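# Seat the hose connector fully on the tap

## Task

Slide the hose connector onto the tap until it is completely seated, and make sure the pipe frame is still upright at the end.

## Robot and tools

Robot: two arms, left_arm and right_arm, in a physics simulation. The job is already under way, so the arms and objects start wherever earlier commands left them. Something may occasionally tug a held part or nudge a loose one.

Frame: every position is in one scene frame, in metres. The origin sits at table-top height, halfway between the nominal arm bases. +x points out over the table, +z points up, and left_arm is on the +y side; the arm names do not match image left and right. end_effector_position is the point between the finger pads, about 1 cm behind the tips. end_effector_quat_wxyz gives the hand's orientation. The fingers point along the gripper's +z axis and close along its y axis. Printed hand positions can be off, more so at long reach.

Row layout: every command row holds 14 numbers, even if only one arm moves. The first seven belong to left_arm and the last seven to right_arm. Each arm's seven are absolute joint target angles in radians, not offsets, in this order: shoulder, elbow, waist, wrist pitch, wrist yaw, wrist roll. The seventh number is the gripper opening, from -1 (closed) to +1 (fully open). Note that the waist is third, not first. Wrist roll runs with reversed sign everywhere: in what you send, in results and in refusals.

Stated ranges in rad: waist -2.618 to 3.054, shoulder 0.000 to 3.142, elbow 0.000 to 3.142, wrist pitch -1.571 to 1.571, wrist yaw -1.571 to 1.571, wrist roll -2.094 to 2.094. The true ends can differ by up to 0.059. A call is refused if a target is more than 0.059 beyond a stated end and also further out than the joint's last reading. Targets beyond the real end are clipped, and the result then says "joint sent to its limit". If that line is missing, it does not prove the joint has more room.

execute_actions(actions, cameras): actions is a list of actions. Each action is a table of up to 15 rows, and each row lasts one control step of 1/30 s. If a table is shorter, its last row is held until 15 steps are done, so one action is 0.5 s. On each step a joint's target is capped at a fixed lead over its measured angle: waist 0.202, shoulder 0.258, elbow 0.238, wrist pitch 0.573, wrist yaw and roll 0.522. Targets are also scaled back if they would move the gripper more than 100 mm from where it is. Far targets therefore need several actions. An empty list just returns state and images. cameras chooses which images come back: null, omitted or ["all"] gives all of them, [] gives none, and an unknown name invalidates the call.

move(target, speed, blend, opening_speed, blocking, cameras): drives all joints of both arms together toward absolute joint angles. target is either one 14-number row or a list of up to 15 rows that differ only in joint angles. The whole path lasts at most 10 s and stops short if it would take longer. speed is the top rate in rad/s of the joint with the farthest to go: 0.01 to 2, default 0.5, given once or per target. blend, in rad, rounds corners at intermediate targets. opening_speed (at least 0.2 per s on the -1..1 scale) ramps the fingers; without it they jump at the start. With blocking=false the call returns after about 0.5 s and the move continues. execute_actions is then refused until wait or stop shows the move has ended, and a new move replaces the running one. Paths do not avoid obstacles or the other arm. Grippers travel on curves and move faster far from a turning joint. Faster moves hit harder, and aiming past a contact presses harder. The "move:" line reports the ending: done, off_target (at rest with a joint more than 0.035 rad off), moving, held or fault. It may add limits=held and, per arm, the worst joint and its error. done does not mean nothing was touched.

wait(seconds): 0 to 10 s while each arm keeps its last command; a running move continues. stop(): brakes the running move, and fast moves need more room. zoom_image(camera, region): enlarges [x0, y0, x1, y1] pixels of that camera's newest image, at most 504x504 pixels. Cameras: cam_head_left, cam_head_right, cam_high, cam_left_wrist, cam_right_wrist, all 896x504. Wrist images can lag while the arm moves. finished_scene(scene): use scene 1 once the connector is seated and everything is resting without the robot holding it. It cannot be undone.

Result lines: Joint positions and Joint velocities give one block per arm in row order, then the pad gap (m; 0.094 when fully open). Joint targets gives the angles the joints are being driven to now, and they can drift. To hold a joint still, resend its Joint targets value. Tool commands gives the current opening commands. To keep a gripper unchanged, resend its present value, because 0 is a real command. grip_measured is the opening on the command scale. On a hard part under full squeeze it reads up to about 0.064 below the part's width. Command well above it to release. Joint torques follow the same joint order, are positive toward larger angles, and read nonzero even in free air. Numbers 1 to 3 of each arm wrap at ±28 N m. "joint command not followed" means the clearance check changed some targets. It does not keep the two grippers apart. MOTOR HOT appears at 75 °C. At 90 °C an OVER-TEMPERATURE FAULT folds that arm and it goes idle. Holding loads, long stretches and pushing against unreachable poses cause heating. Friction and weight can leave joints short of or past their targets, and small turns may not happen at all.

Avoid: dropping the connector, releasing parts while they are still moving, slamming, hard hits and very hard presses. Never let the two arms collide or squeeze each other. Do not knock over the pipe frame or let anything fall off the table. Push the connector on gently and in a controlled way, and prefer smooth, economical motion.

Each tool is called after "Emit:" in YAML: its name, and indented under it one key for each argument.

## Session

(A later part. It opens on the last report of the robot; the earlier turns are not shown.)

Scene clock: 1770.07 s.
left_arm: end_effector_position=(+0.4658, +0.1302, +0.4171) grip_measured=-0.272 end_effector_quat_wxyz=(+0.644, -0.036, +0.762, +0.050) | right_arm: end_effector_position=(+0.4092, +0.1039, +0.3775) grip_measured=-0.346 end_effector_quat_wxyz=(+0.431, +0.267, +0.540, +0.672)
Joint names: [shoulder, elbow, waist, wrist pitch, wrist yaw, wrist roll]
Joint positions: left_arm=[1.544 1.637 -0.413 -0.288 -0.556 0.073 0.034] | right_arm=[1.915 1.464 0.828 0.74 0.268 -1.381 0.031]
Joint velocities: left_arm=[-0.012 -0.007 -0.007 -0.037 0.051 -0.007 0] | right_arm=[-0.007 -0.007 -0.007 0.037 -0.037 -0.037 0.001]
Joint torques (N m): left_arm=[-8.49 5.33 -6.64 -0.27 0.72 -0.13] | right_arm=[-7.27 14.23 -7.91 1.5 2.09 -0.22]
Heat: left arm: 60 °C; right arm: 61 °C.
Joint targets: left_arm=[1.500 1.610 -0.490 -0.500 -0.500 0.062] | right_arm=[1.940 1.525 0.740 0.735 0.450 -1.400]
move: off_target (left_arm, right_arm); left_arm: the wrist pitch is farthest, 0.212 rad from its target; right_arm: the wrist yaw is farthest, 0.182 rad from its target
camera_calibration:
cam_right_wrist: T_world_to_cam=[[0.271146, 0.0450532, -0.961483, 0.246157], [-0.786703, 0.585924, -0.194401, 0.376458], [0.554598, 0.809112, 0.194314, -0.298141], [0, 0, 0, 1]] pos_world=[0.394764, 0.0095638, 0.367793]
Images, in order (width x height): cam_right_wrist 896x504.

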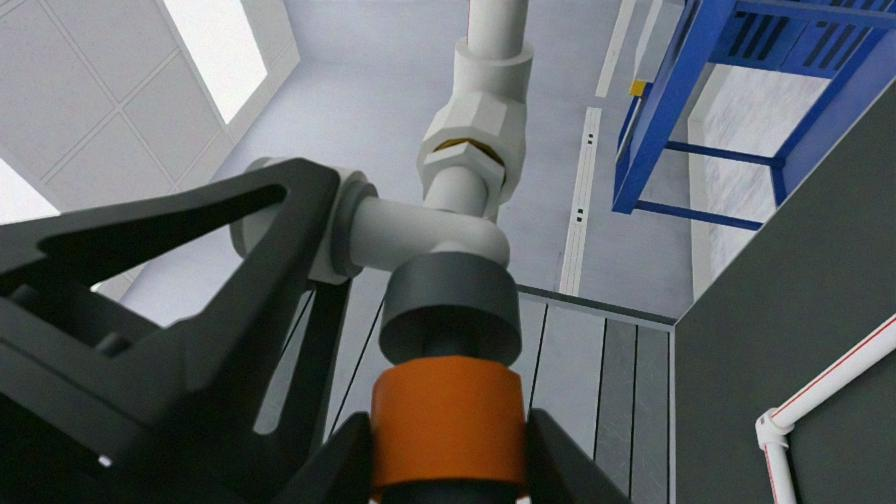

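Emit:
move:
  target: [1.530,1.630,-0.43,-0.33,-0.550,0.072,-0.95,1.915,1.500,0.800,0.74,0.30,-1.70,-1]
  speed: 0.2
  cameras: ["cam_right_wrist"]

Scene clock: 1783.83 s.
left_arm: end_effector_position=(+0.4665, +0.1318, +0.4186) grip_measured=-0.272 end_effector_quat_wxyz=(+0.646, -0.039, +0.760, +0.050) | right_arm: end_effector_position=(+0.4070, +0.1069, +0.3777) grip_measured=-0.346 end_effector_quat_wxyz=(+0.324, +0.338, +0.498, +0.730)
Joint names: [shoulder, elbow, waist, wrist pitch, wrist yaw, wrist roll]
Joint positions: left_arm=[1.544 1.637 -0.41 -0.281 -0.556 0.074 0.034] | right_arm=[1.915 1.464 0.83 0.74 0.254 -1.674 0.031]
Joint velocities: left_arm=[-0.002 0.017 -0.007 -0.037 0.081 -0.022 0] | right_arm=[-0.022 -0.012 -0.002 -0.051 -0.051 0.022 -0.001]
Joint torques (N m): left_arm=[-6.11 7.2 -1.78 1.69 0.12 -0.05] | right_arm=[-9.43 11.73 -2.71 1.55 0.45 -0.32]
Heat: left arm: 60 °C; right arm: 61 °C.
Joint targets: left_arm=[1.530 1.630 -0.430 -0.330 -0.550 0.072] | right_arm=[1.915 1.500 0.800 0.740 0.300 -1.700]
move: off_target (left_arm, right_arm); left_arm: the wrist pitch is farthest, 0.049 rad from its target; right_arm: the wrist yaw is farthest, 0.046 rad from its target
camera_calibration:
cam_right_wrist: T_world_to_cam=[[0.116246, 0.292515, -0.949169, 0.278728], [-0.850259, 0.523255, 0.0571238, 0.310602], [0.513367, 0.800399, 0.30954, -0.325176], [0, 0, 0, 1]] pos_world=[0.398626, 0.0162147, 0.347472]
Images, in order (width x height): cam_right_wrist 896x504.

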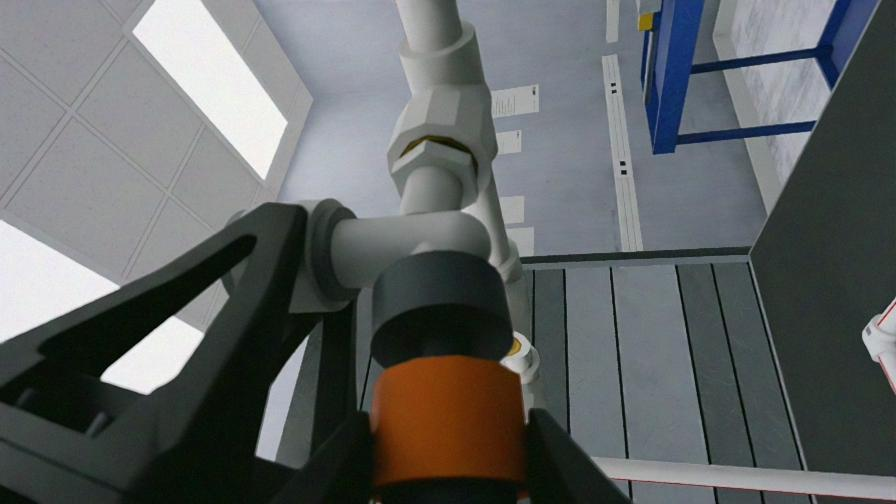

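Emit:
zoom_image:
  camera: "cam_right_wrist"
  region: [360, 235, 540, 504]

Scaled by 1.874 from the camera's 896x504 image, which has a finer 1280x720 frame.

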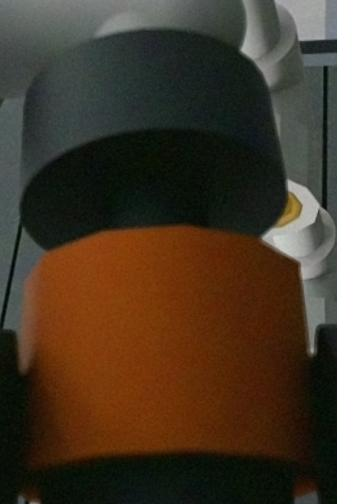

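Emit:
move:
  target: [1.480,1.600,-0.52,-0.60,-0.520,0.072,-0.95,1.980,1.570,0.690,0.74,0.40,-1.70,-1]
  speed: 0.2
  cameras: ["cam_right_wrist"]

Emit:
zoom_image:
  camera: "cam_right_wrist"
  region: [360, 235, 540, 504]

Scene clock: 1791.37 s.
left_arm: end_effector_position=(+0.4660, +0.1345, +0.4168) grip_measured=-0.272 end_effector_quat_wxyz=(+0.644, -0.044, +0.762, +0.056) | right_arm: end_effector_position=(+0.4110, +0.1091, +0.3773) grip_measured=-0.346 end_effector_quat_wxyz=(+0.323, +0.337, +0.496, +0.733)
Joint names: [shoulder, elbow, waist, wrist pitch, wrist yaw, wrist roll]
Joint positions: left_arm=[1.544 1.635 -0.41 -0.287 -0.572 0.077 0.034] | right_arm=[1.934 1.483 0.825 0.746 0.247 -1.679 0.031]
Joint velocities: left_arm=[0.012 -0.017 -0.002 -0.051 -0.081 -0.081 -0.001] | right_arm=[0.012 -0.002 0.007 -0.022 0.007 -0.022 0]
Joint torques (N m): left_arm=[-10.11 4.55 -9.52 -1.5 0.66 -0.09] | right_arm=[-5.83 16.43 -11.49 1.5 1.63 -0.23]
Heat: left arm: 59 °C; right arm: 60 °C.
Joint targets: left_arm=[1.480 1.600 -0.520 -0.600 -0.520 0.072] | right_arm=[1.977 1.565 0.698 0.740 0.391 -1.699]
move: off_target (left_arm, right_arm); left_arm: the wrist pitch is farthest, 0.313 rad from its target; right_arm: the wrist yaw is farthest, 0.153 rad from its target
camera_calibration:
cam_right_wrist: T_world_to_cam=[[0.11854, 0.299021, -0.946855, 0.274755], [-0.8525, 0.51957, 0.0573546, 0.314121], [0.509108, 0.800396, 0.316505, -0.329818], [0, 0, 0, 1]] pos_world=[0.403132, 0.0186197, 0.346527]
Images, in order (width x height): cam_right_wrist 896x504.

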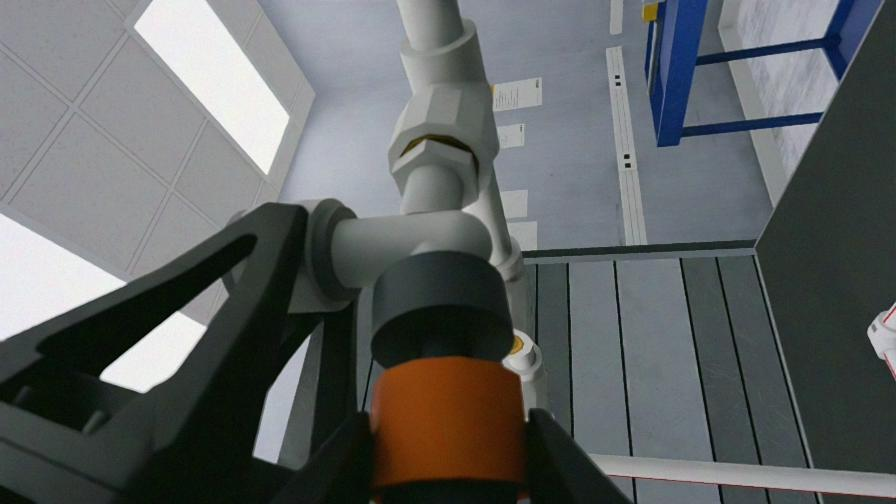

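Scaled by 1.874 from the camera's 896x504 image, which has a finer 1280x720 frame.

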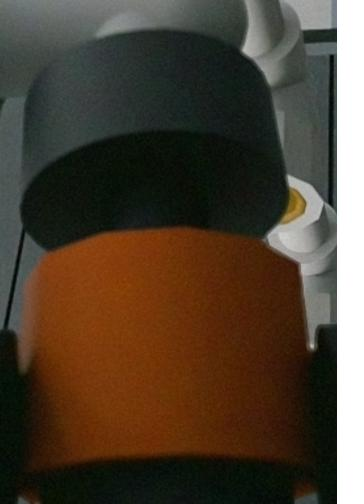

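Emit:
move:
  target: [1.460,1.570,-0.56,-0.65,-0.520,0.072,-0.95,2.040,1.640,0.640,0.74,0.46,-1.70,-1]
  speed: 0.25
  cameras: ["cam_right_wrist"]

Emit:
zoom_image:
  camera: "cam_right_wrist"
  region: [360, 235, 540, 504]

Scene clock: 1795.20 s.
left_arm: end_effector_position=(+0.4663, +0.1411, +0.4160) grip_measured=-0.274 end_effector_quat_wxyz=(+0.648, -0.061, +0.756, +0.069) | right_arm: end_effector_position=(+0.4132, +0.1158, +0.3772) grip_measured=-0.346 end_effector_quat_wxyz=(+0.319, +0.327, +0.491, +0.741)
Joint names: [shoulder, elbow, waist, wrist pitch, wrist yaw, wrist roll]
Joint positions: left_arm=[1.544 1.62 -0.41 -0.263 -0.615 0.082 0.034] | right_arm=[1.965 1.505 0.825 0.776 0.229 -1.679 0.031]
Joint velocities: left_arm=[-0.002 0.002 -0.017 0.037 -0.022 0.022 -0.001] | right_arm=[-0.007 0.007 -0.007 -0.066 -0.051 0.022 0.001]
Joint torques (N m): left_arm=[-11.12 3.56 -11.78 -2.01 1.06 -0.13] | right_arm=[-5.48 17.13 -11.15 1.28 1.77 -0.18]
Heat: left arm: 60 °C; right arm: 61 °C.
Joint targets: left_arm=[1.468 1.574 -0.547 -0.616 -0.528 0.073] | right_arm=[2.015 1.595 0.702 0.752 0.383 -1.693]
move: off_target (left_arm, right_arm); left_arm: the wrist pitch is farthest, 0.387 rad from its target; right_arm: the wrist yaw is farthest, 0.231 rad from its target
camera_calibration:
cam_right_wrist: T_world_to_cam=[[0.130324, 0.312383, -0.940974, 0.263688], [-0.862451, 0.503876, 0.0478272, 0.32197], [0.489075, 0.805311, 0.335083, -0.335555], [0, 0, 0, 1]] pos_world=[0.407429, 0.0256211, 0.345163]
Images, in order (width x height): cam_right_wrist 896x504.

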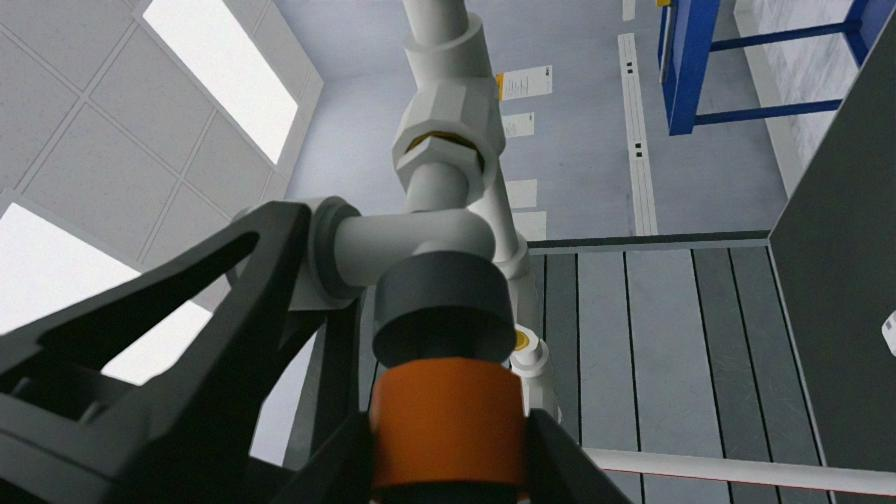

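Scaled by 1.874 from the camera's 896x504 image, which has a finer 1280x720 frame.

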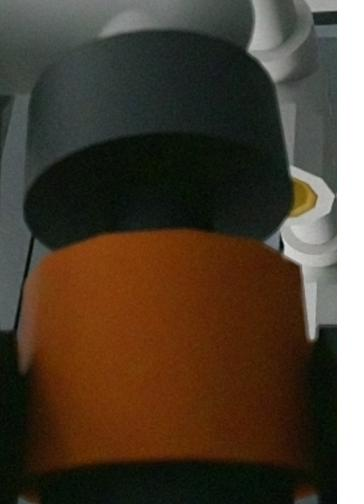

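Emit:
move:
  target: [1.500,1.590,-0.60,-0.55,-0.620,0.082,-0.95,2.060,1.590,0.630,0.77,0.32,-1.70,-1]
  speed: 0.3
  cameras: ["cam_right_wrist"]

Emit:
zoom_image:
  camera: "cam_right_wrist"
  region: [360, 235, 540, 504]

Scene clock: 1802.17 s.
left_arm: end_effector_position=(+0.4692, +0.1467, +0.4179) grip_measured=-0.274 end_effector_quat_wxyz=(+0.652, -0.072, +0.751, +0.073) | right_arm: end_effector_position=(+0.4104, +0.1213, +0.3775) grip_measured=-0.346 end_effector_quat_wxyz=(+0.312, +0.316, +0.492, +0.749)
Joint names: [shoulder, elbow, waist, wrist pitch, wrist yaw, wrist roll]
Joint positions: left_arm=[1.549 1.62 -0.399 -0.243 -0.626 0.086 0.034] | right_arm=[1.975 1.508 0.828 0.795 0.204 -1.679 0.031]
Joint velocities: left_arm=[0.012 0.007 -0.007 -0.081 -0.022 0.007 0] | right_arm=[-0.012 -0.002 0.012 -0.037 0.007 -0.022 0]
Joint torques (N m): left_arm=[-5.55 7.8 -1.07 2.02 0 -0.04] | right_arm=[-10.13 7.82 -0.42 1.48 0.04 -0.02]
Heat: left arm: 62 °C; right arm: 62 °C.
Joint targets: left_arm=[1.544 1.620 -0.412 -0.263 -0.629 0.085] | right_arm=[1.973 1.506 0.824 0.789 0.215 -1.679]
move: held (left_arm, right_arm; a check stopped the path); limits=held; left_arm: the wrist pitch is farthest, 0.307 rad from its target; right_arm: the waist is farthest, 0.198 rad from its target
joint command not followed: on one or more control steps a check withheld the commanded joint targets of the left arm, and it was not sent them on those steps.
cause: the commanded joint targets, or the way to them, would bring a part of the robot too close to another arm (this arm's gripper housing and the right arm's wrist (the part past the wrist pitch), along the way the arms are being sent, or toward where that arm still pushes).
joint command not followed: on one or more control steps a check withheld the commanded joint targets of the right arm, and it was not sent them on those steps.
cause: the commanded joint targets, or the way to them, would bring a part of the robot too close to another arm (this arm's wrist (the part past the wrist pitch) and the left arm's gripper housing, at the place that arm was heading or pushing toward when its own hold began).
camera_calibration:
cam_right_wrist: T_world_to_cam=[[0.13526, 0.31864, -0.938175, 0.258781], [-0.875888, 0.481084, 0.0371151, 0.329131], [0.463168, 0.816717, 0.344165, -0.332873], [0, 0, 0, 1]] pos_world=[0.407456, 0.0310654, 0.34513]
Images, in order (width x height): cam_right_wrist 896x504.

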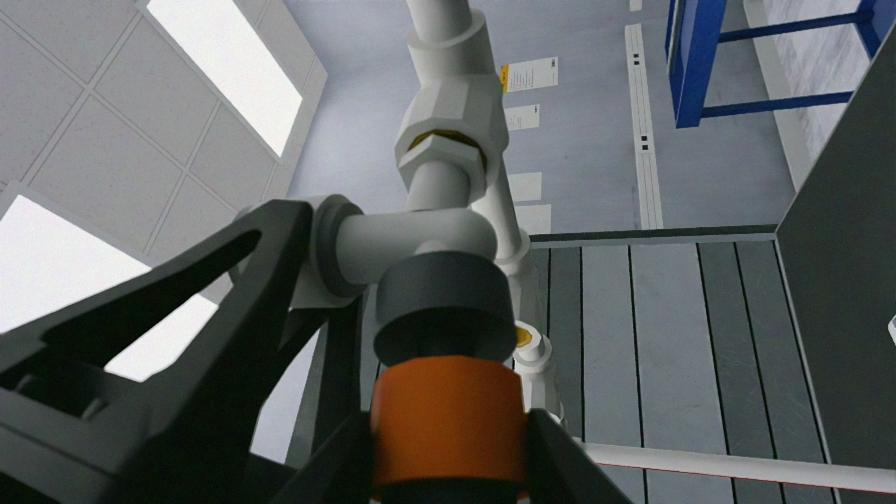

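Scaled by 1.874 from the camera's 896x504 image, which has a finer 1280x720 frame.

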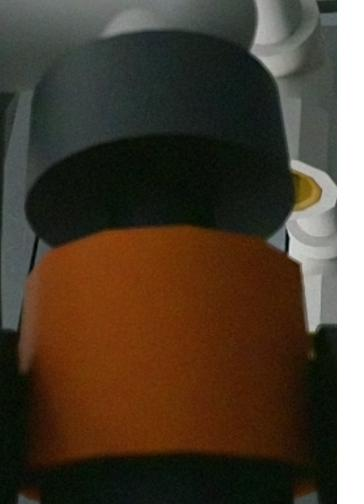

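Emit:
move:
  target: [1.576,1.650,-0.470,-0.290,-0.440,0.080,-0.95,1.835,1.345,0.730,0.83,0.17,-1.69,-1]
  speed: 0.08
  cameras: ["cam_right_wrist"]

Emit:
move:
  target: [1.608,1.682,-0.540,-0.290,-0.265,0.060,-0.95,1.697,1.180,0.630,0.86,0.14,-1.69,-1]
  speed: 0.08

Emit:
zoom_image:
  camera: "cam_right_wrist"
  region: [360, 235, 540, 504]

Scene clock: 1816.83 s.
left_arm: end_effector_position=(+0.4670, +0.1072, +0.4176) grip_measured=-0.275 end_effector_quat_wxyz=(+0.653, -0.023, +0.757, +0.026) | right_arm: end_effector_position=(+0.4067, +0.0847, +0.3753) grip_measured=-0.346 end_effector_quat_wxyz=(+0.313, +0.302, +0.501, +0.748)
Joint names: [shoulder, elbow, waist, wrist pitch, wrist yaw, wrist roll]
Joint positions: left_arm=[1.559 1.633 -0.451 -0.245 -0.541 0.08 0.034] | right_arm=[1.869 1.354 0.763 0.839 0.117 -1.679 0.031]
Joint velocities: left_arm=[0.032 -0.007 -0.007 -0.007 -0.051 0.007 -0.002] | right_arm=[0.007 -0.002 -0.037 0.051 0.007 0.022 0]
Joint torques (N m): left_arm=[-3.88 9.51 -1.65 1.75 1.23 -0.05] | right_arm=[-11.95 7.1 -3.02 1.46 0.57 -0.14]
Heat: left arm: 60 °C; right arm: 62 °C.
Joint targets: left_arm=[1.576 1.650 -0.470 -0.290 -0.440 0.080] | right_arm=[1.835 1.345 0.730 0.830 0.170 -1.690]
move: off_target (left_arm, right_arm); left_arm: the wrist yaw is farthest, 0.101 rad from its target; right_arm: the wrist yaw is farthest, 0.053 rad from its target
camera_calibration:
cam_right_wrist: T_world_to_cam=[[0.145844, 0.300096, -0.942694, 0.267859], [-0.884618, 0.466174, 0.0115421, 0.357997], [0.442923, 0.83224, 0.333459, -0.28953], [0, 0, 0, 1]] pos_world=[0.405864, -0.00631374, 0.344924]
Images, in order (width x height): cam_right_wrist 896x504.

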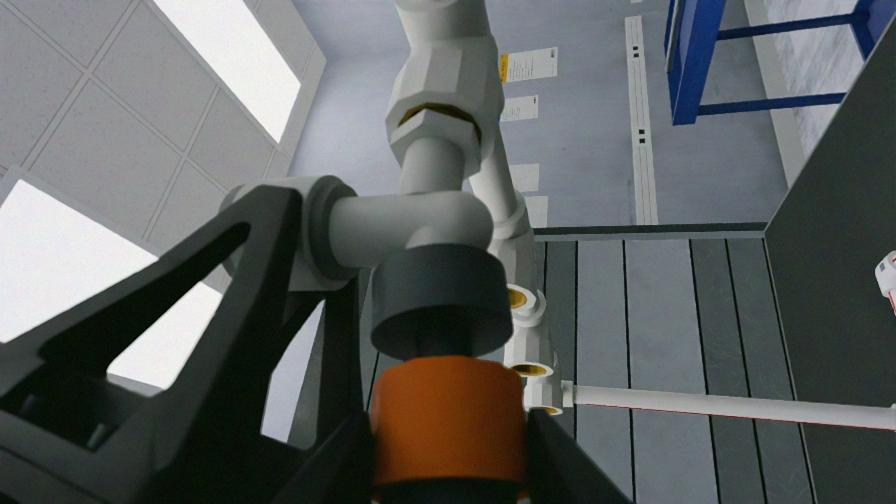

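Scene clock: 1819.37 s.
left_arm: end_effector_position=(+0.4627, +0.0443, +0.4181) grip_measured=-0.279 end_effector_quat_wxyz=(+0.650, +0.063, +0.755, -0.055) | right_arm: end_effector_position=(+0.4035, +0.0295, +0.3746) grip_measured=-0.347 end_effector_quat_wxyz=(+0.331, +0.308, +0.500, +0.738)
Joint names: [shoulder, elbow, waist, wrist pitch, wrist yaw, wrist roll]
Joint positions: left_arm=[1.593 1.667 -0.513 -0.235 -0.367 0.059 0.034] | right_arm=[1.728 1.182 0.676 0.86 0.068 -1.679 0.031]
Joint velocities: left_arm=[0.017 0.007 0.007 -0.051 0.022 0.022 0.001] | right_arm=[-0.007 -0.012 0.007 -0.066 -0.022 0.022 0]
Joint torques (N m): left_arm=[-4.3 9.32 -2.33 1.67 1.29 -0.01] | right_arm=[-10.44 7.68 -4.15 1.56 0.8 -0.14]
Heat: left arm: 60 °C; right arm: 62 °C.
Joint targets: left_arm=[1.608 1.682 -0.540 -0.290 -0.265 0.060] | right_arm=[1.697 1.180 0.630 0.860 0.140 -1.690]
move: off_target (left_arm, right_arm); left_arm: the wrist yaw is farthest, 0.102 rad from its target; right_arm: the wrist yaw is farthest, 0.072 rad from its target
camera_calibration:
cam_left_wrist: T_world_to_cam=[[-0.196425, -0.980509, -0.00429676, 0.134989], [-0.533653, 0.110581, -0.838443, 0.63437], [0.822576, -0.162398, -0.544973, -0.0533152], [0, 0, 0, 1]] pos_world=[0.408904, 0.0535505, 0.503407]
cam_right_wrist: T_world_to_cam=[[0.160729, 0.277447, -0.947201, 0.280566], [-0.865158, 0.501499, 0.000087872, 0.37635], [0.475044, 0.819464, 0.320641, -0.249805], [0, 0, 0, 1]] pos_world=[0.399175, -0.0618745, 0.345817]

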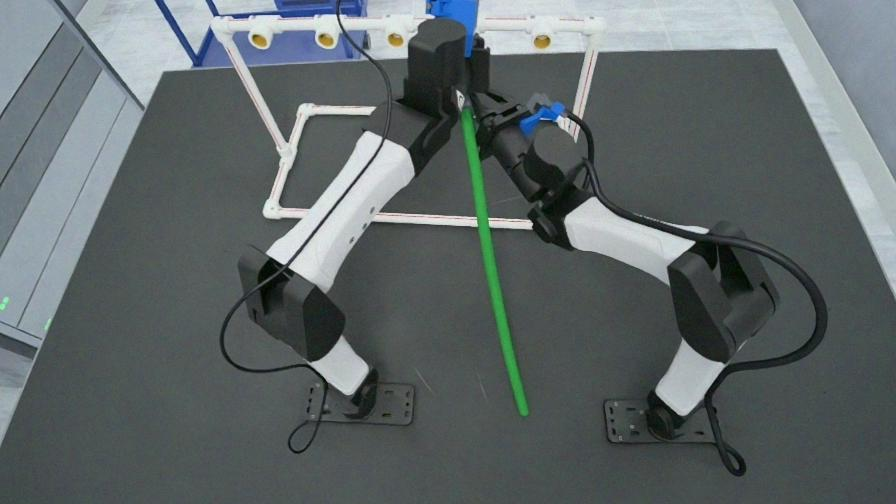

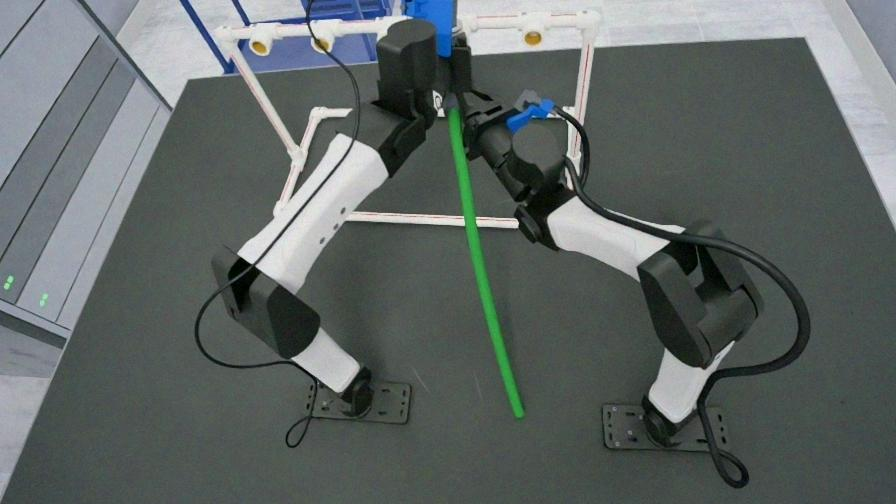

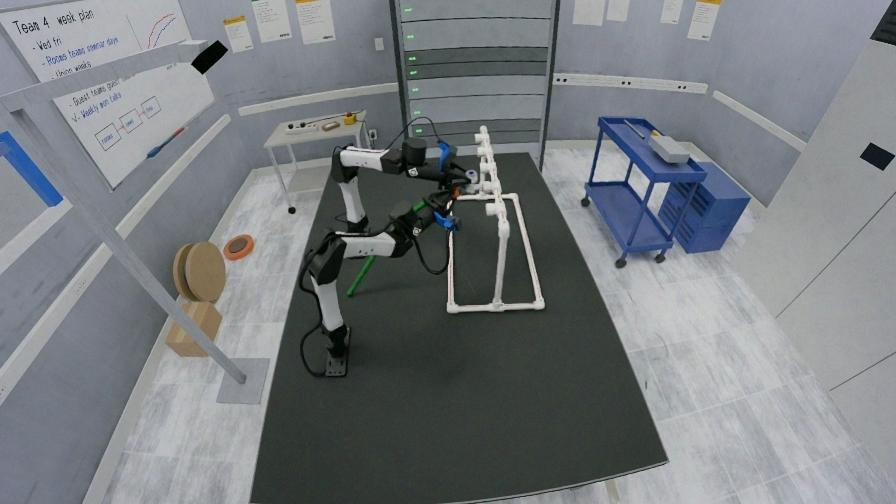

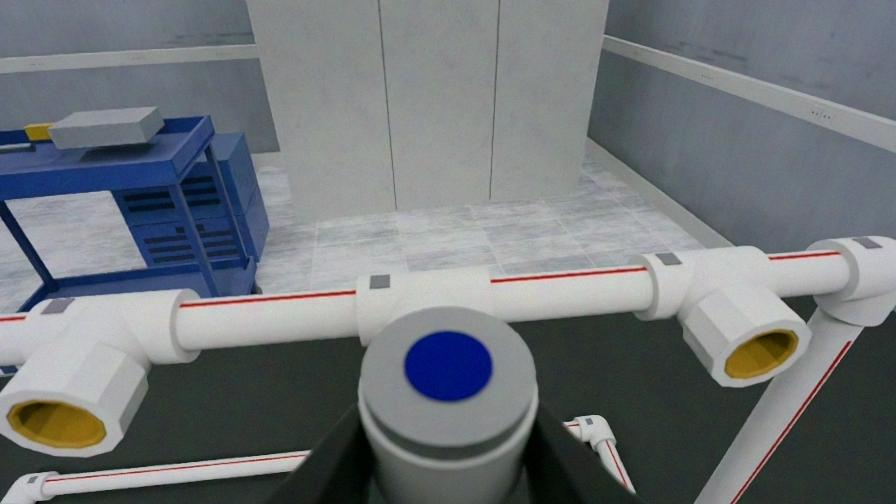

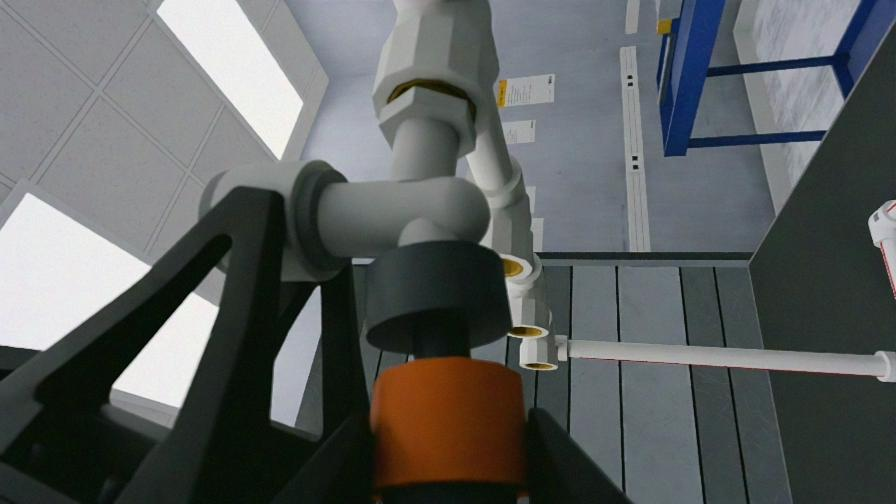

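Scaled by 1.874 from the camera's 896x504 image, which has a finer 1280x720 frame.

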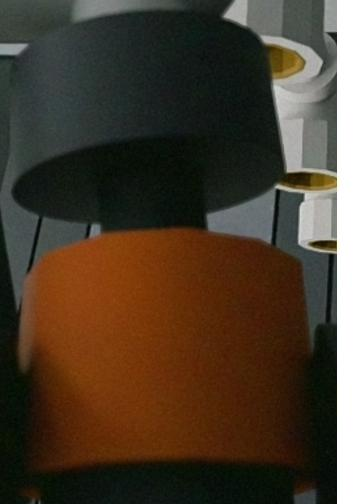

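Emit:
move:
  target: [1.608,1.682,-0.540,-0.290,-0.265,0.060,-0.95,1.697,1.180,0.630,0.86,0.14,-1.55,-1]
  speed: 0.3
  cameras: ["cam_right_wrist"]

Emit:
zoom_image:
  camera: "cam_right_wrist"
  region: [300, 200, 580, 504]

Scene clock: 1836.13 s.
left_arm: end_effector_position=(+0.4626, +0.0436, +0.4181) grip_measured=-0.279 end_effector_quat_wxyz=(+0.650, +0.065, +0.755, -0.056) | right_arm: end_effector_position=(+0.4039, +0.0289, +0.3750) grip_measured=-0.347 end_effector_quat_wxyz=(+0.376, +0.276, +0.518, +0.717)
Joint names: [shoulder, elbow, waist, wrist pitch, wrist yaw, wrist roll]
Joint positions: left_arm=[1.593 1.667 -0.513 -0.235 -0.363 0.058 0.034] | right_arm=[1.728 1.182 0.674 0.862 0.066 -1.556 0.031]
Joint velocities: left_arm=[0.007 0.002 0.017 0.066 -0.007 -0.037 -0.001] | right_arm=[-0.002 -0.002 -0.002 0.022 0.007 -0.007 -0.001]
Joint torques (N m): left_arm=[-4.29 9.36 -2.32 1.68 1.24 -0.01] | right_arm=[-10.47 7.69 -3.99 1.53 0.82 0.06]
Heat: left arm: 63 °C; right arm: 66 °C.
Joint targets: left_arm=[1.608 1.682 -0.540 -0.290 -0.265 0.060] | right_arm=[1.697 1.180 0.630 0.860 0.140 -1.550]
move: off_target (left_arm, right_arm); left_arm: the wrist yaw is farthest, 0.098 rad from its target; right_arm: the wrist yaw is farthest, 0.074 rad from its target
camera_calibration:
cam_right_wrist: T_world_to_cam=[[0.233331, 0.179202, -0.955742, 0.25784], [-0.842009, 0.528867, -0.106402, 0.406737], [0.486393, 0.82957, 0.27429, -0.23707], [0, 0, 0, 1]] pos_world=[0.397624, -0.0646486, 0.354732]
Images, in order (width x height): cam_right_wrist 896x504.

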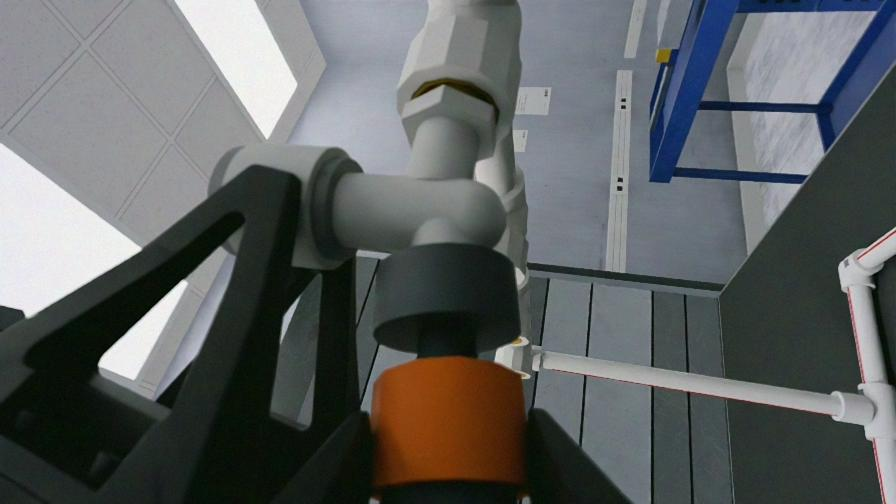

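Scaled by 1.658 from the camera's 896x504 image, which has a finer 1280x720 frame.

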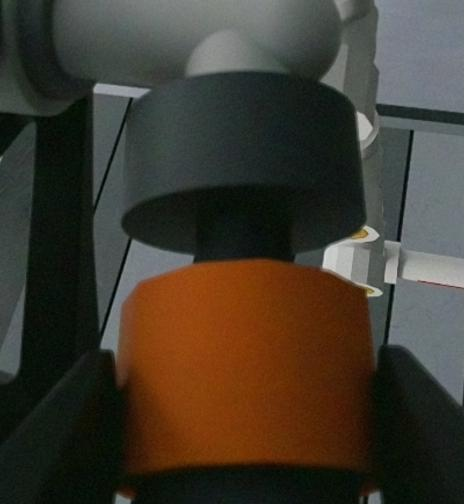

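Emit:
move:
  target:
    - [1.56,1.64,-0.62,-0.42,-0.32,0.060,-0.95,1.78,1.235,0.57,0.87,0.08,-1.55,-1]
    - [1.51,1.60,-0.69,-0.55,-0.36,0.060,-0.95,1.86,1.29,0.49,0.89,-0.01,-1.55,-1]
  speed: 0.3
  cameras: ["cam_right_wrist"]

Emit:
zoom_image:
  camera: "cam_right_wrist"
  region: [300, 200, 580, 504]

Scene clock: 1841.67 s.
left_arm: end_effector_position=(+0.4567, +0.0510, +0.4165) grip_measured=-0.288 end_effector_quat_wxyz=(+0.655, +0.031, +0.755, -0.020) | right_arm: end_effector_position=(+0.4072, +0.0381, +0.3740) grip_measured=-0.347 end_effector_quat_wxyz=(+0.335, +0.164, +0.540, +0.755)
Joint names: [shoulder, elbow, waist, wrist pitch, wrist yaw, wrist roll]
Joint positions: left_arm=[1.582 1.644 -0.55 -0.223 -0.5 0.067 0.033] | right_arm=[1.81 1.22 0.58 0.976 -0.267 -1.555 0.031]
Joint velocities: left_arm=[-0.002 -0.007 -0.007 -0.022 -0.007 0.007 -0.001] | right_arm=[-0.002 0.007 -0.012 -0.037 -0.022 -0.007 0.001]
Joint torques (N m): left_arm=[-10.66 4.14 -10.97 -1.31 1.57 -0.1] | right_arm=[-4 14.87 -8.06 0.7 3.1 0.04]
Heat: left arm: 63 °C; right arm: 66 °C.
Joint targets: left_arm=[1.516 1.604 -0.678 -0.521 -0.372 0.061] | right_arm=[1.860 1.290 0.490 0.890 -0.010 -1.550]
move: off_target (left_arm, right_arm); left_arm: the wrist pitch is farthest, 0.327 rad from its target; right_arm: the wrist yaw is farthest, 0.257 rad from its target
camera_calibration:
cam_right_wrist: T_world_to_cam=[[0.309988, 0.187196, -0.93213, 0.214049], [-0.914226, 0.327795, -0.238204, 0.490894], [0.260956, 0.926017, 0.272752, -0.15735], [0, 0, 0, 1]] pos_world=[0.423497, -0.0552722, 0.359371]
Images, in order (width x height): cam_right_wrist 896x504.

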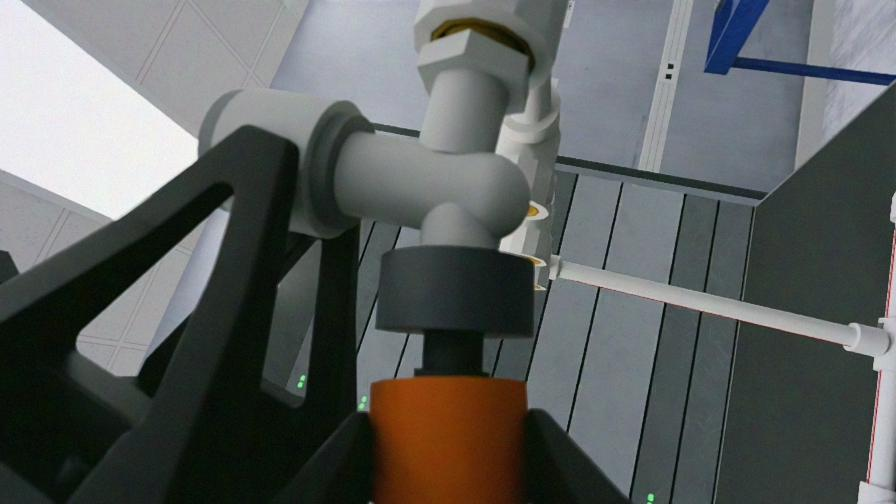

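Scaled by 1.658 from the camera's 896x504 image, which has a finer 1280x720 frame.

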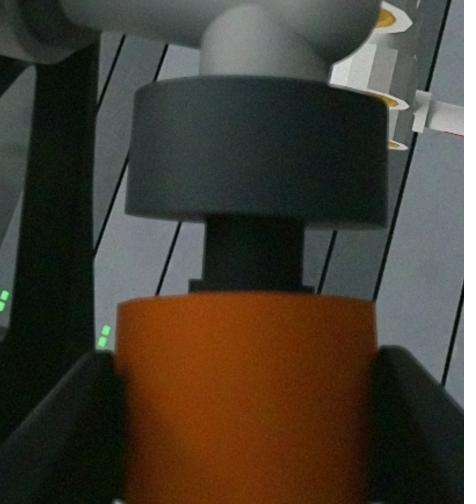

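Emit:
move:
  target: [1.55,1.62,-0.62,-0.42,-0.50,0.060,-0.95,1.79,1.20,0.71,0.90,0.25,-1.55,-1]
  speed: 0.3
  cameras: ["cam_right_wrist"]

Emit:
zoom_image:
  camera: "cam_right_wrist"
  region: [300, 200, 580, 504]

Scene clock: 1860.77 s.
left_arm: end_effector_position=(+0.4538, +0.0568, +0.4162) grip_measured=-0.294 end_effector_quat_wxyz=(+0.654, +0.016, +0.756, -0.003) | right_arm: end_effector_position=(+0.4007, +0.0458, +0.3737) grip_measured=-0.347 end_effector_quat_wxyz=(+0.387, +0.287, +0.485, +0.730)
Joint names: [shoulder, elbow, waist, wrist pitch, wrist yaw, wrist roll]
Joint positions: left_arm=[1.578 1.644 -0.56 -0.237 -0.553 0.074 0.033] | right_arm=[1.797 1.204 0.733 0.972 0.164 -1.553 0.031]
Joint velocities: left_arm=[0.007 0.017 -0.002 -0.007 0.037 0.022 -0.001] | right_arm=[-0.022 -0.007 -0.017 0.037 0.007 0.051 0.001]
Joint torques (N m): left_arm=[-7.46 5.59 -5.23 0.07 0.68 -0.17] | right_arm=[-8.87 7.31 -2.19 0.82 0.96 0.01]
Heat: left arm: 62 °C; right arm: 61 °C.
Joint targets: left_arm=[1.550 1.620 -0.620 -0.420 -0.500 0.060] | right_arm=[1.790 1.200 0.710 0.900 0.250 -1.550]
move: off_target (left_arm, right_arm); left_arm: the wrist pitch is farthest, 0.183 rad from its target; right_arm: the wrist yaw is farthest, 0.086 rad from its target
camera_calibration:
cam_right_wrist: T_world_to_cam=[[0.266769, 0.229473, -0.936043, 0.231203], [-0.820213, 0.564033, -0.0954844, 0.380512], [0.506048, 0.793227, 0.338683, -0.279461], [0, 0, 0, 1]] pos_world=[0.391844, -0.0459997, 0.347398]
Images, in order (width x height): cam_right_wrist 896x504.

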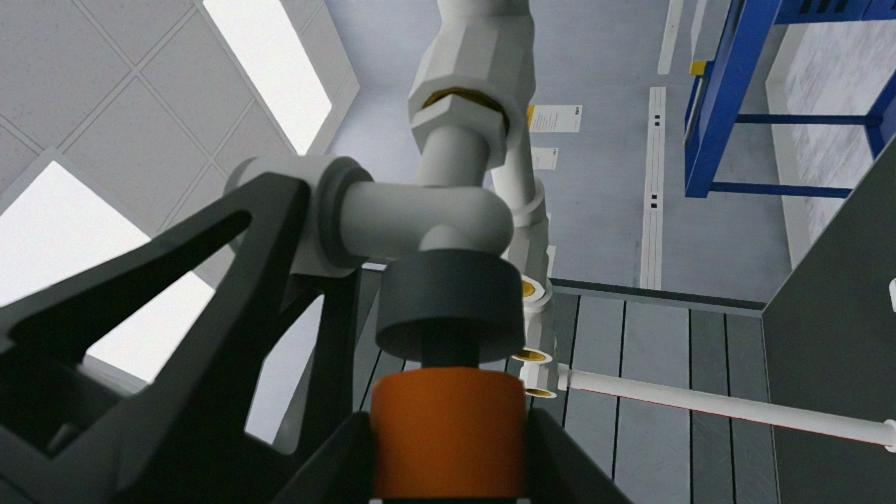

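Scaled by 1.658 from the camera's 896x504 image, which has a finer 1280x720 frame.

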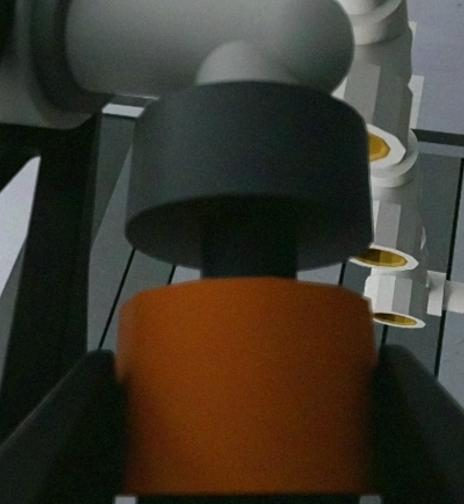

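Emit:
move:
  target:
    - [1.50,1.58,-0.70,-0.50,-0.50,0.060,-0.95,1.88,1.27,0.60,0.88,0.38,-1.55,-1]
    - [1.47,1.55,-0.76,-0.58,-0.50,0.060,-0.95,1.95,1.33,0.53,0.87,0.46,-1.55,-1]
  speed: 0.25
  cameras: ["cam_right_wrist"]

Emit:
zoom_image:
  camera: "cam_right_wrist"
  region: [300, 200, 580, 504]

Scene clock: 1865.97 s.
left_arm: end_effector_position=(+0.4420, +0.0519, +0.4122) grip_measured=-0.948 end_effector_quat_wxyz=(+0.652, +0.017, +0.758, +0.003) | right_arm: end_effector_position=(+0.4167, +0.0360, +0.3772) grip_measured=-0.347 end_effector_quat_wxyz=(+0.400, +0.298, +0.462, +0.733)
Joint names: [shoulder, elbow, waist, wrist pitch, wrist yaw, wrist roll]
Joint positions: left_arm=[1.553 1.611 -0.595 -0.24 -0.595 0.076 0.002] | right_arm=[1.84 1.241 0.706 1.012 0.183 -1.564 0.031]
Joint velocities: left_arm=[0.017 -0.022 -0.007 -0.007 0.037 -0.022 -0.001] | right_arm=[0.002 0.007 0.017 -0.007 -0.037 -0.007 0]
Joint torques (N m): left_arm=[-4.62 8.28 0.5 2.47 0.02 -0.03] | right_arm=[-9.16 6.82 0.8 1.42 -0.07 0.07]
Heat: left arm: 62 °C; right arm: 61 °C.
Joint targets: left_arm=[1.560 1.615 -0.590 -0.221 -0.595 0.076] | right_arm=[1.833 1.232 0.715 1.008 0.186 -1.556]
move: held (left_arm, right_arm; a check stopped the path); path passed 1 of 2 targets; limits=held; left_arm: the wrist pitch is farthest, 0.340 rad from its target; right_arm: the wrist yaw is farthest, 0.277 rad from its target
joint command not followed: on one or more control steps a check withheld the commanded joint targets of the left arm, and it was not sent them on those steps.
cause: the commanded joint targets, or the way to them, would bring a part of the robot too close to another arm (this arm's gripper housing and the right arm's wrist (the part past the wrist pitch)).
joint command not followed: on one or more control steps a check withheld the commanded joint targets of the right arm, and it was not sent them on those steps.
cause: the commanded joint targets, or the way to them, would bring a part of the robot too close to another arm (this arm's wrist (the part past the wrist pitch) and the left arm's gripper housing, at the place that arm was heading or pushing toward when its own hold began).
camera_calibration:
cam_right_wrist: T_world_to_cam=[[0.291741, 0.252655, -0.922525, 0.216089], [-0.795355, 0.599832, -0.0872467, 0.384821], [0.531317, 0.759189, 0.375946, -0.304343], [0, 0, 0, 1]] pos_world=[0.40473, -0.0543695, 0.347339]
Images, in order (width x height): cam_right_wrist 896x504.

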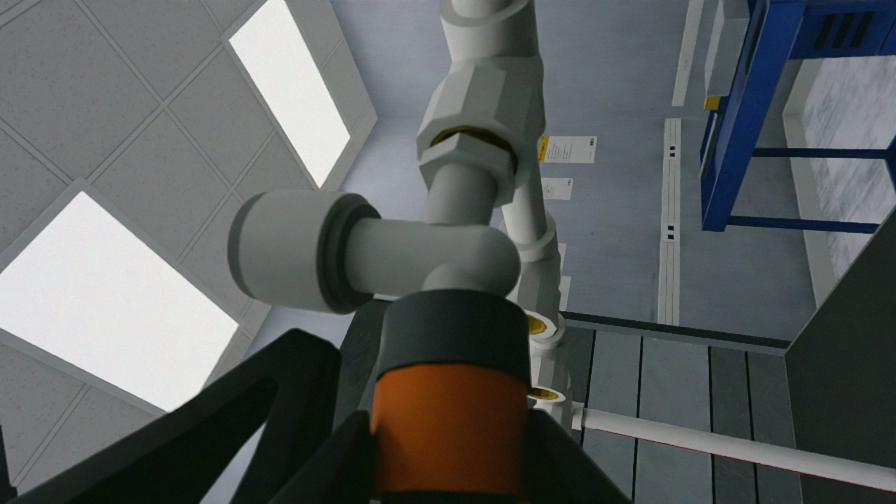

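Scaled by 1.658 from the camera's 896x504 image, which has a finer 1280x720 frame.

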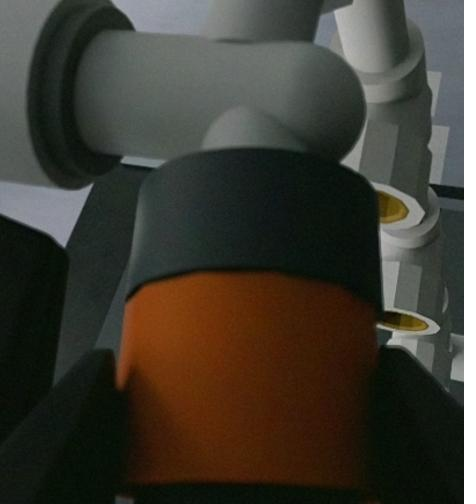

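Emit:
wait:
  seconds: 0.5

Scene clock: 1868.13 s.
left_arm: end_effector_position=(+0.4420, +0.0519, +0.4122) grip_measured=-0.948 end_effector_quat_wxyz=(+0.652, +0.017, +0.758, +0.003) | right_arm: end_effector_position=(+0.4167, +0.0360, +0.3772) grip_measured=-0.347 end_effector_quat_wxyz=(+0.400, +0.298, +0.462, +0.733)
Joint names: [shoulder, elbow, waist, wrist pitch, wrist yaw, wrist roll]
Joint positions: left_arm=[1.553 1.611 -0.595 -0.24 -0.595 0.076 0.002] | right_arm=[1.84 1.241 0.706 1.012 0.183 -1.564 0.031]
Joint velocities: left_arm=[-0.022 0.012 -0.007 0.066 -0.081 0.037 0] | right_arm=[-0.032 -0.002 -0.002 0.022 0.022 0.007 0]
Joint torques (N m): left_arm=[-4.63 8.34 0.47 2.5 0.02 -0.04] | right_arm=[-9.16 6.82 0.8 1.42 -0.07 0.07]
Heat: left arm: 62 °C; right arm: 61 °C.
Joint targets: left_arm=[1.560 1.615 -0.590 -0.221 -0.595 0.076] | right_arm=[1.833 1.232 0.715 1.008 0.186 -1.556]
Tool commands: left_gripper/opening=-0.95 right_gripper/opening=-1.0
wait: 0.50 s; at rest from the start
camera_calibration:
cam_left_wrist: T_world_to_cam=[[-0.0527079, -0.998098, -0.0319728, 0.0871289], [-0.544894, 0.0555763, -0.836661, 0.624599], [0.836847, -0.0266769, -0.546787, -0.0508858], [0, 0, 0, 1]] pos_world=[0.387516, 0.0508928, 0.49754]
cam_right_wrist: T_world_to_cam=[[0.291741, 0.252655, -0.922525, 0.216089], [-0.795355, 0.599832, -0.0872467, 0.384821], [0.531317, 0.759189, 0.375946, -0.304343], [0, 0, 0, 1]] pos_world=[0.40473, -0.0543695, 0.347339]

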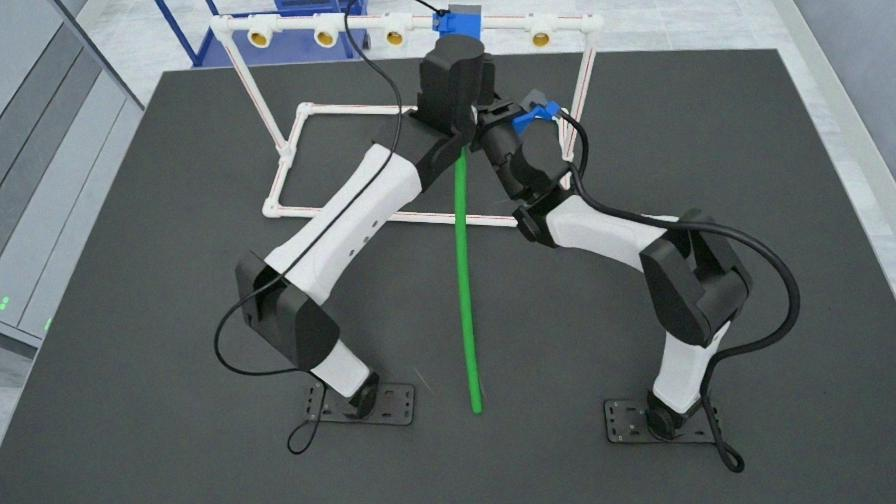

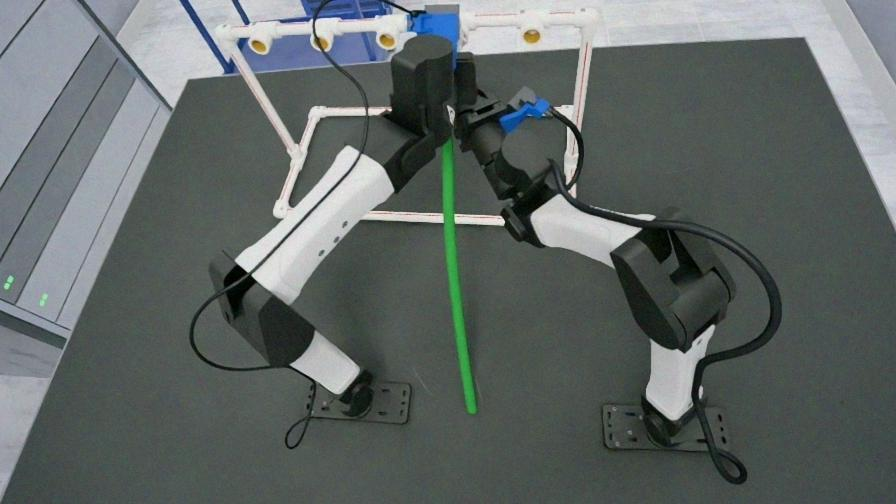

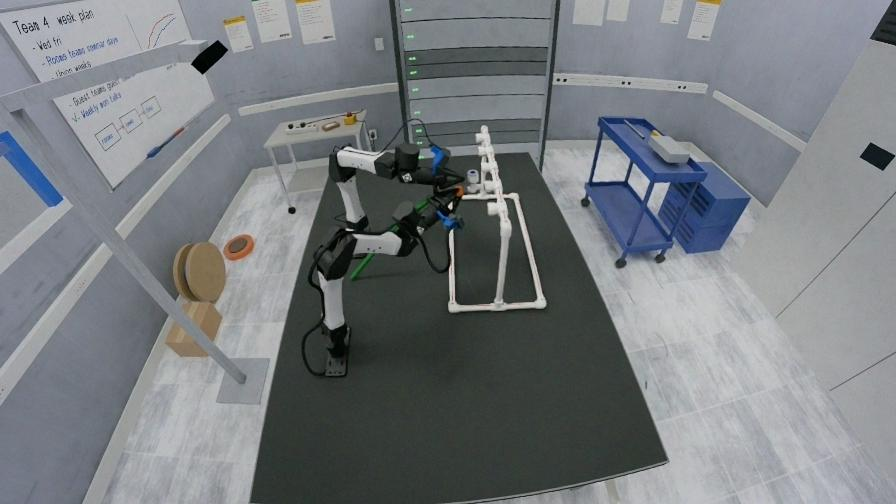

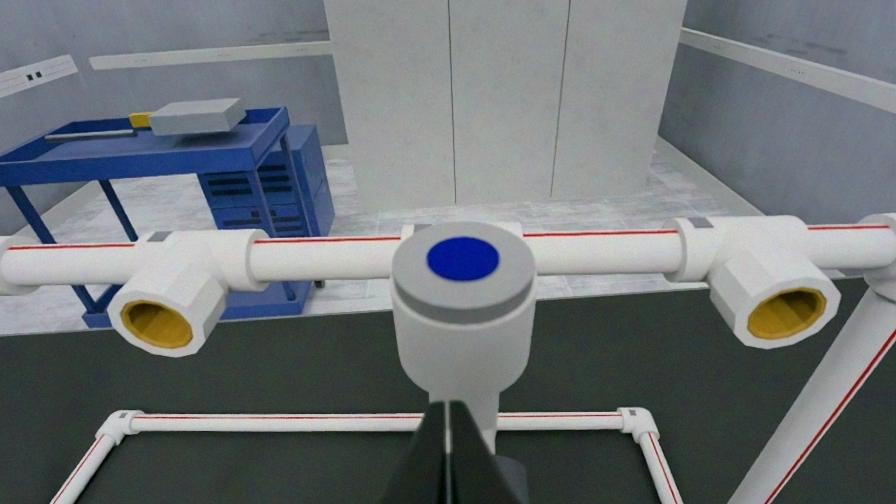

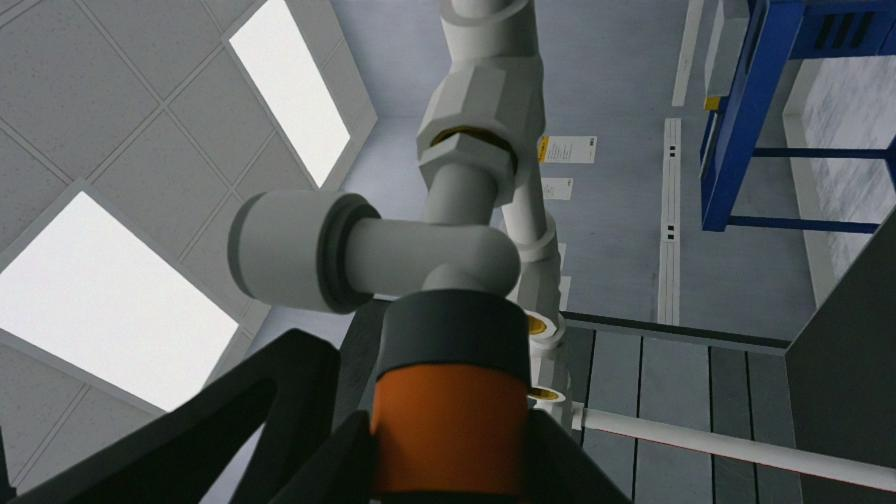

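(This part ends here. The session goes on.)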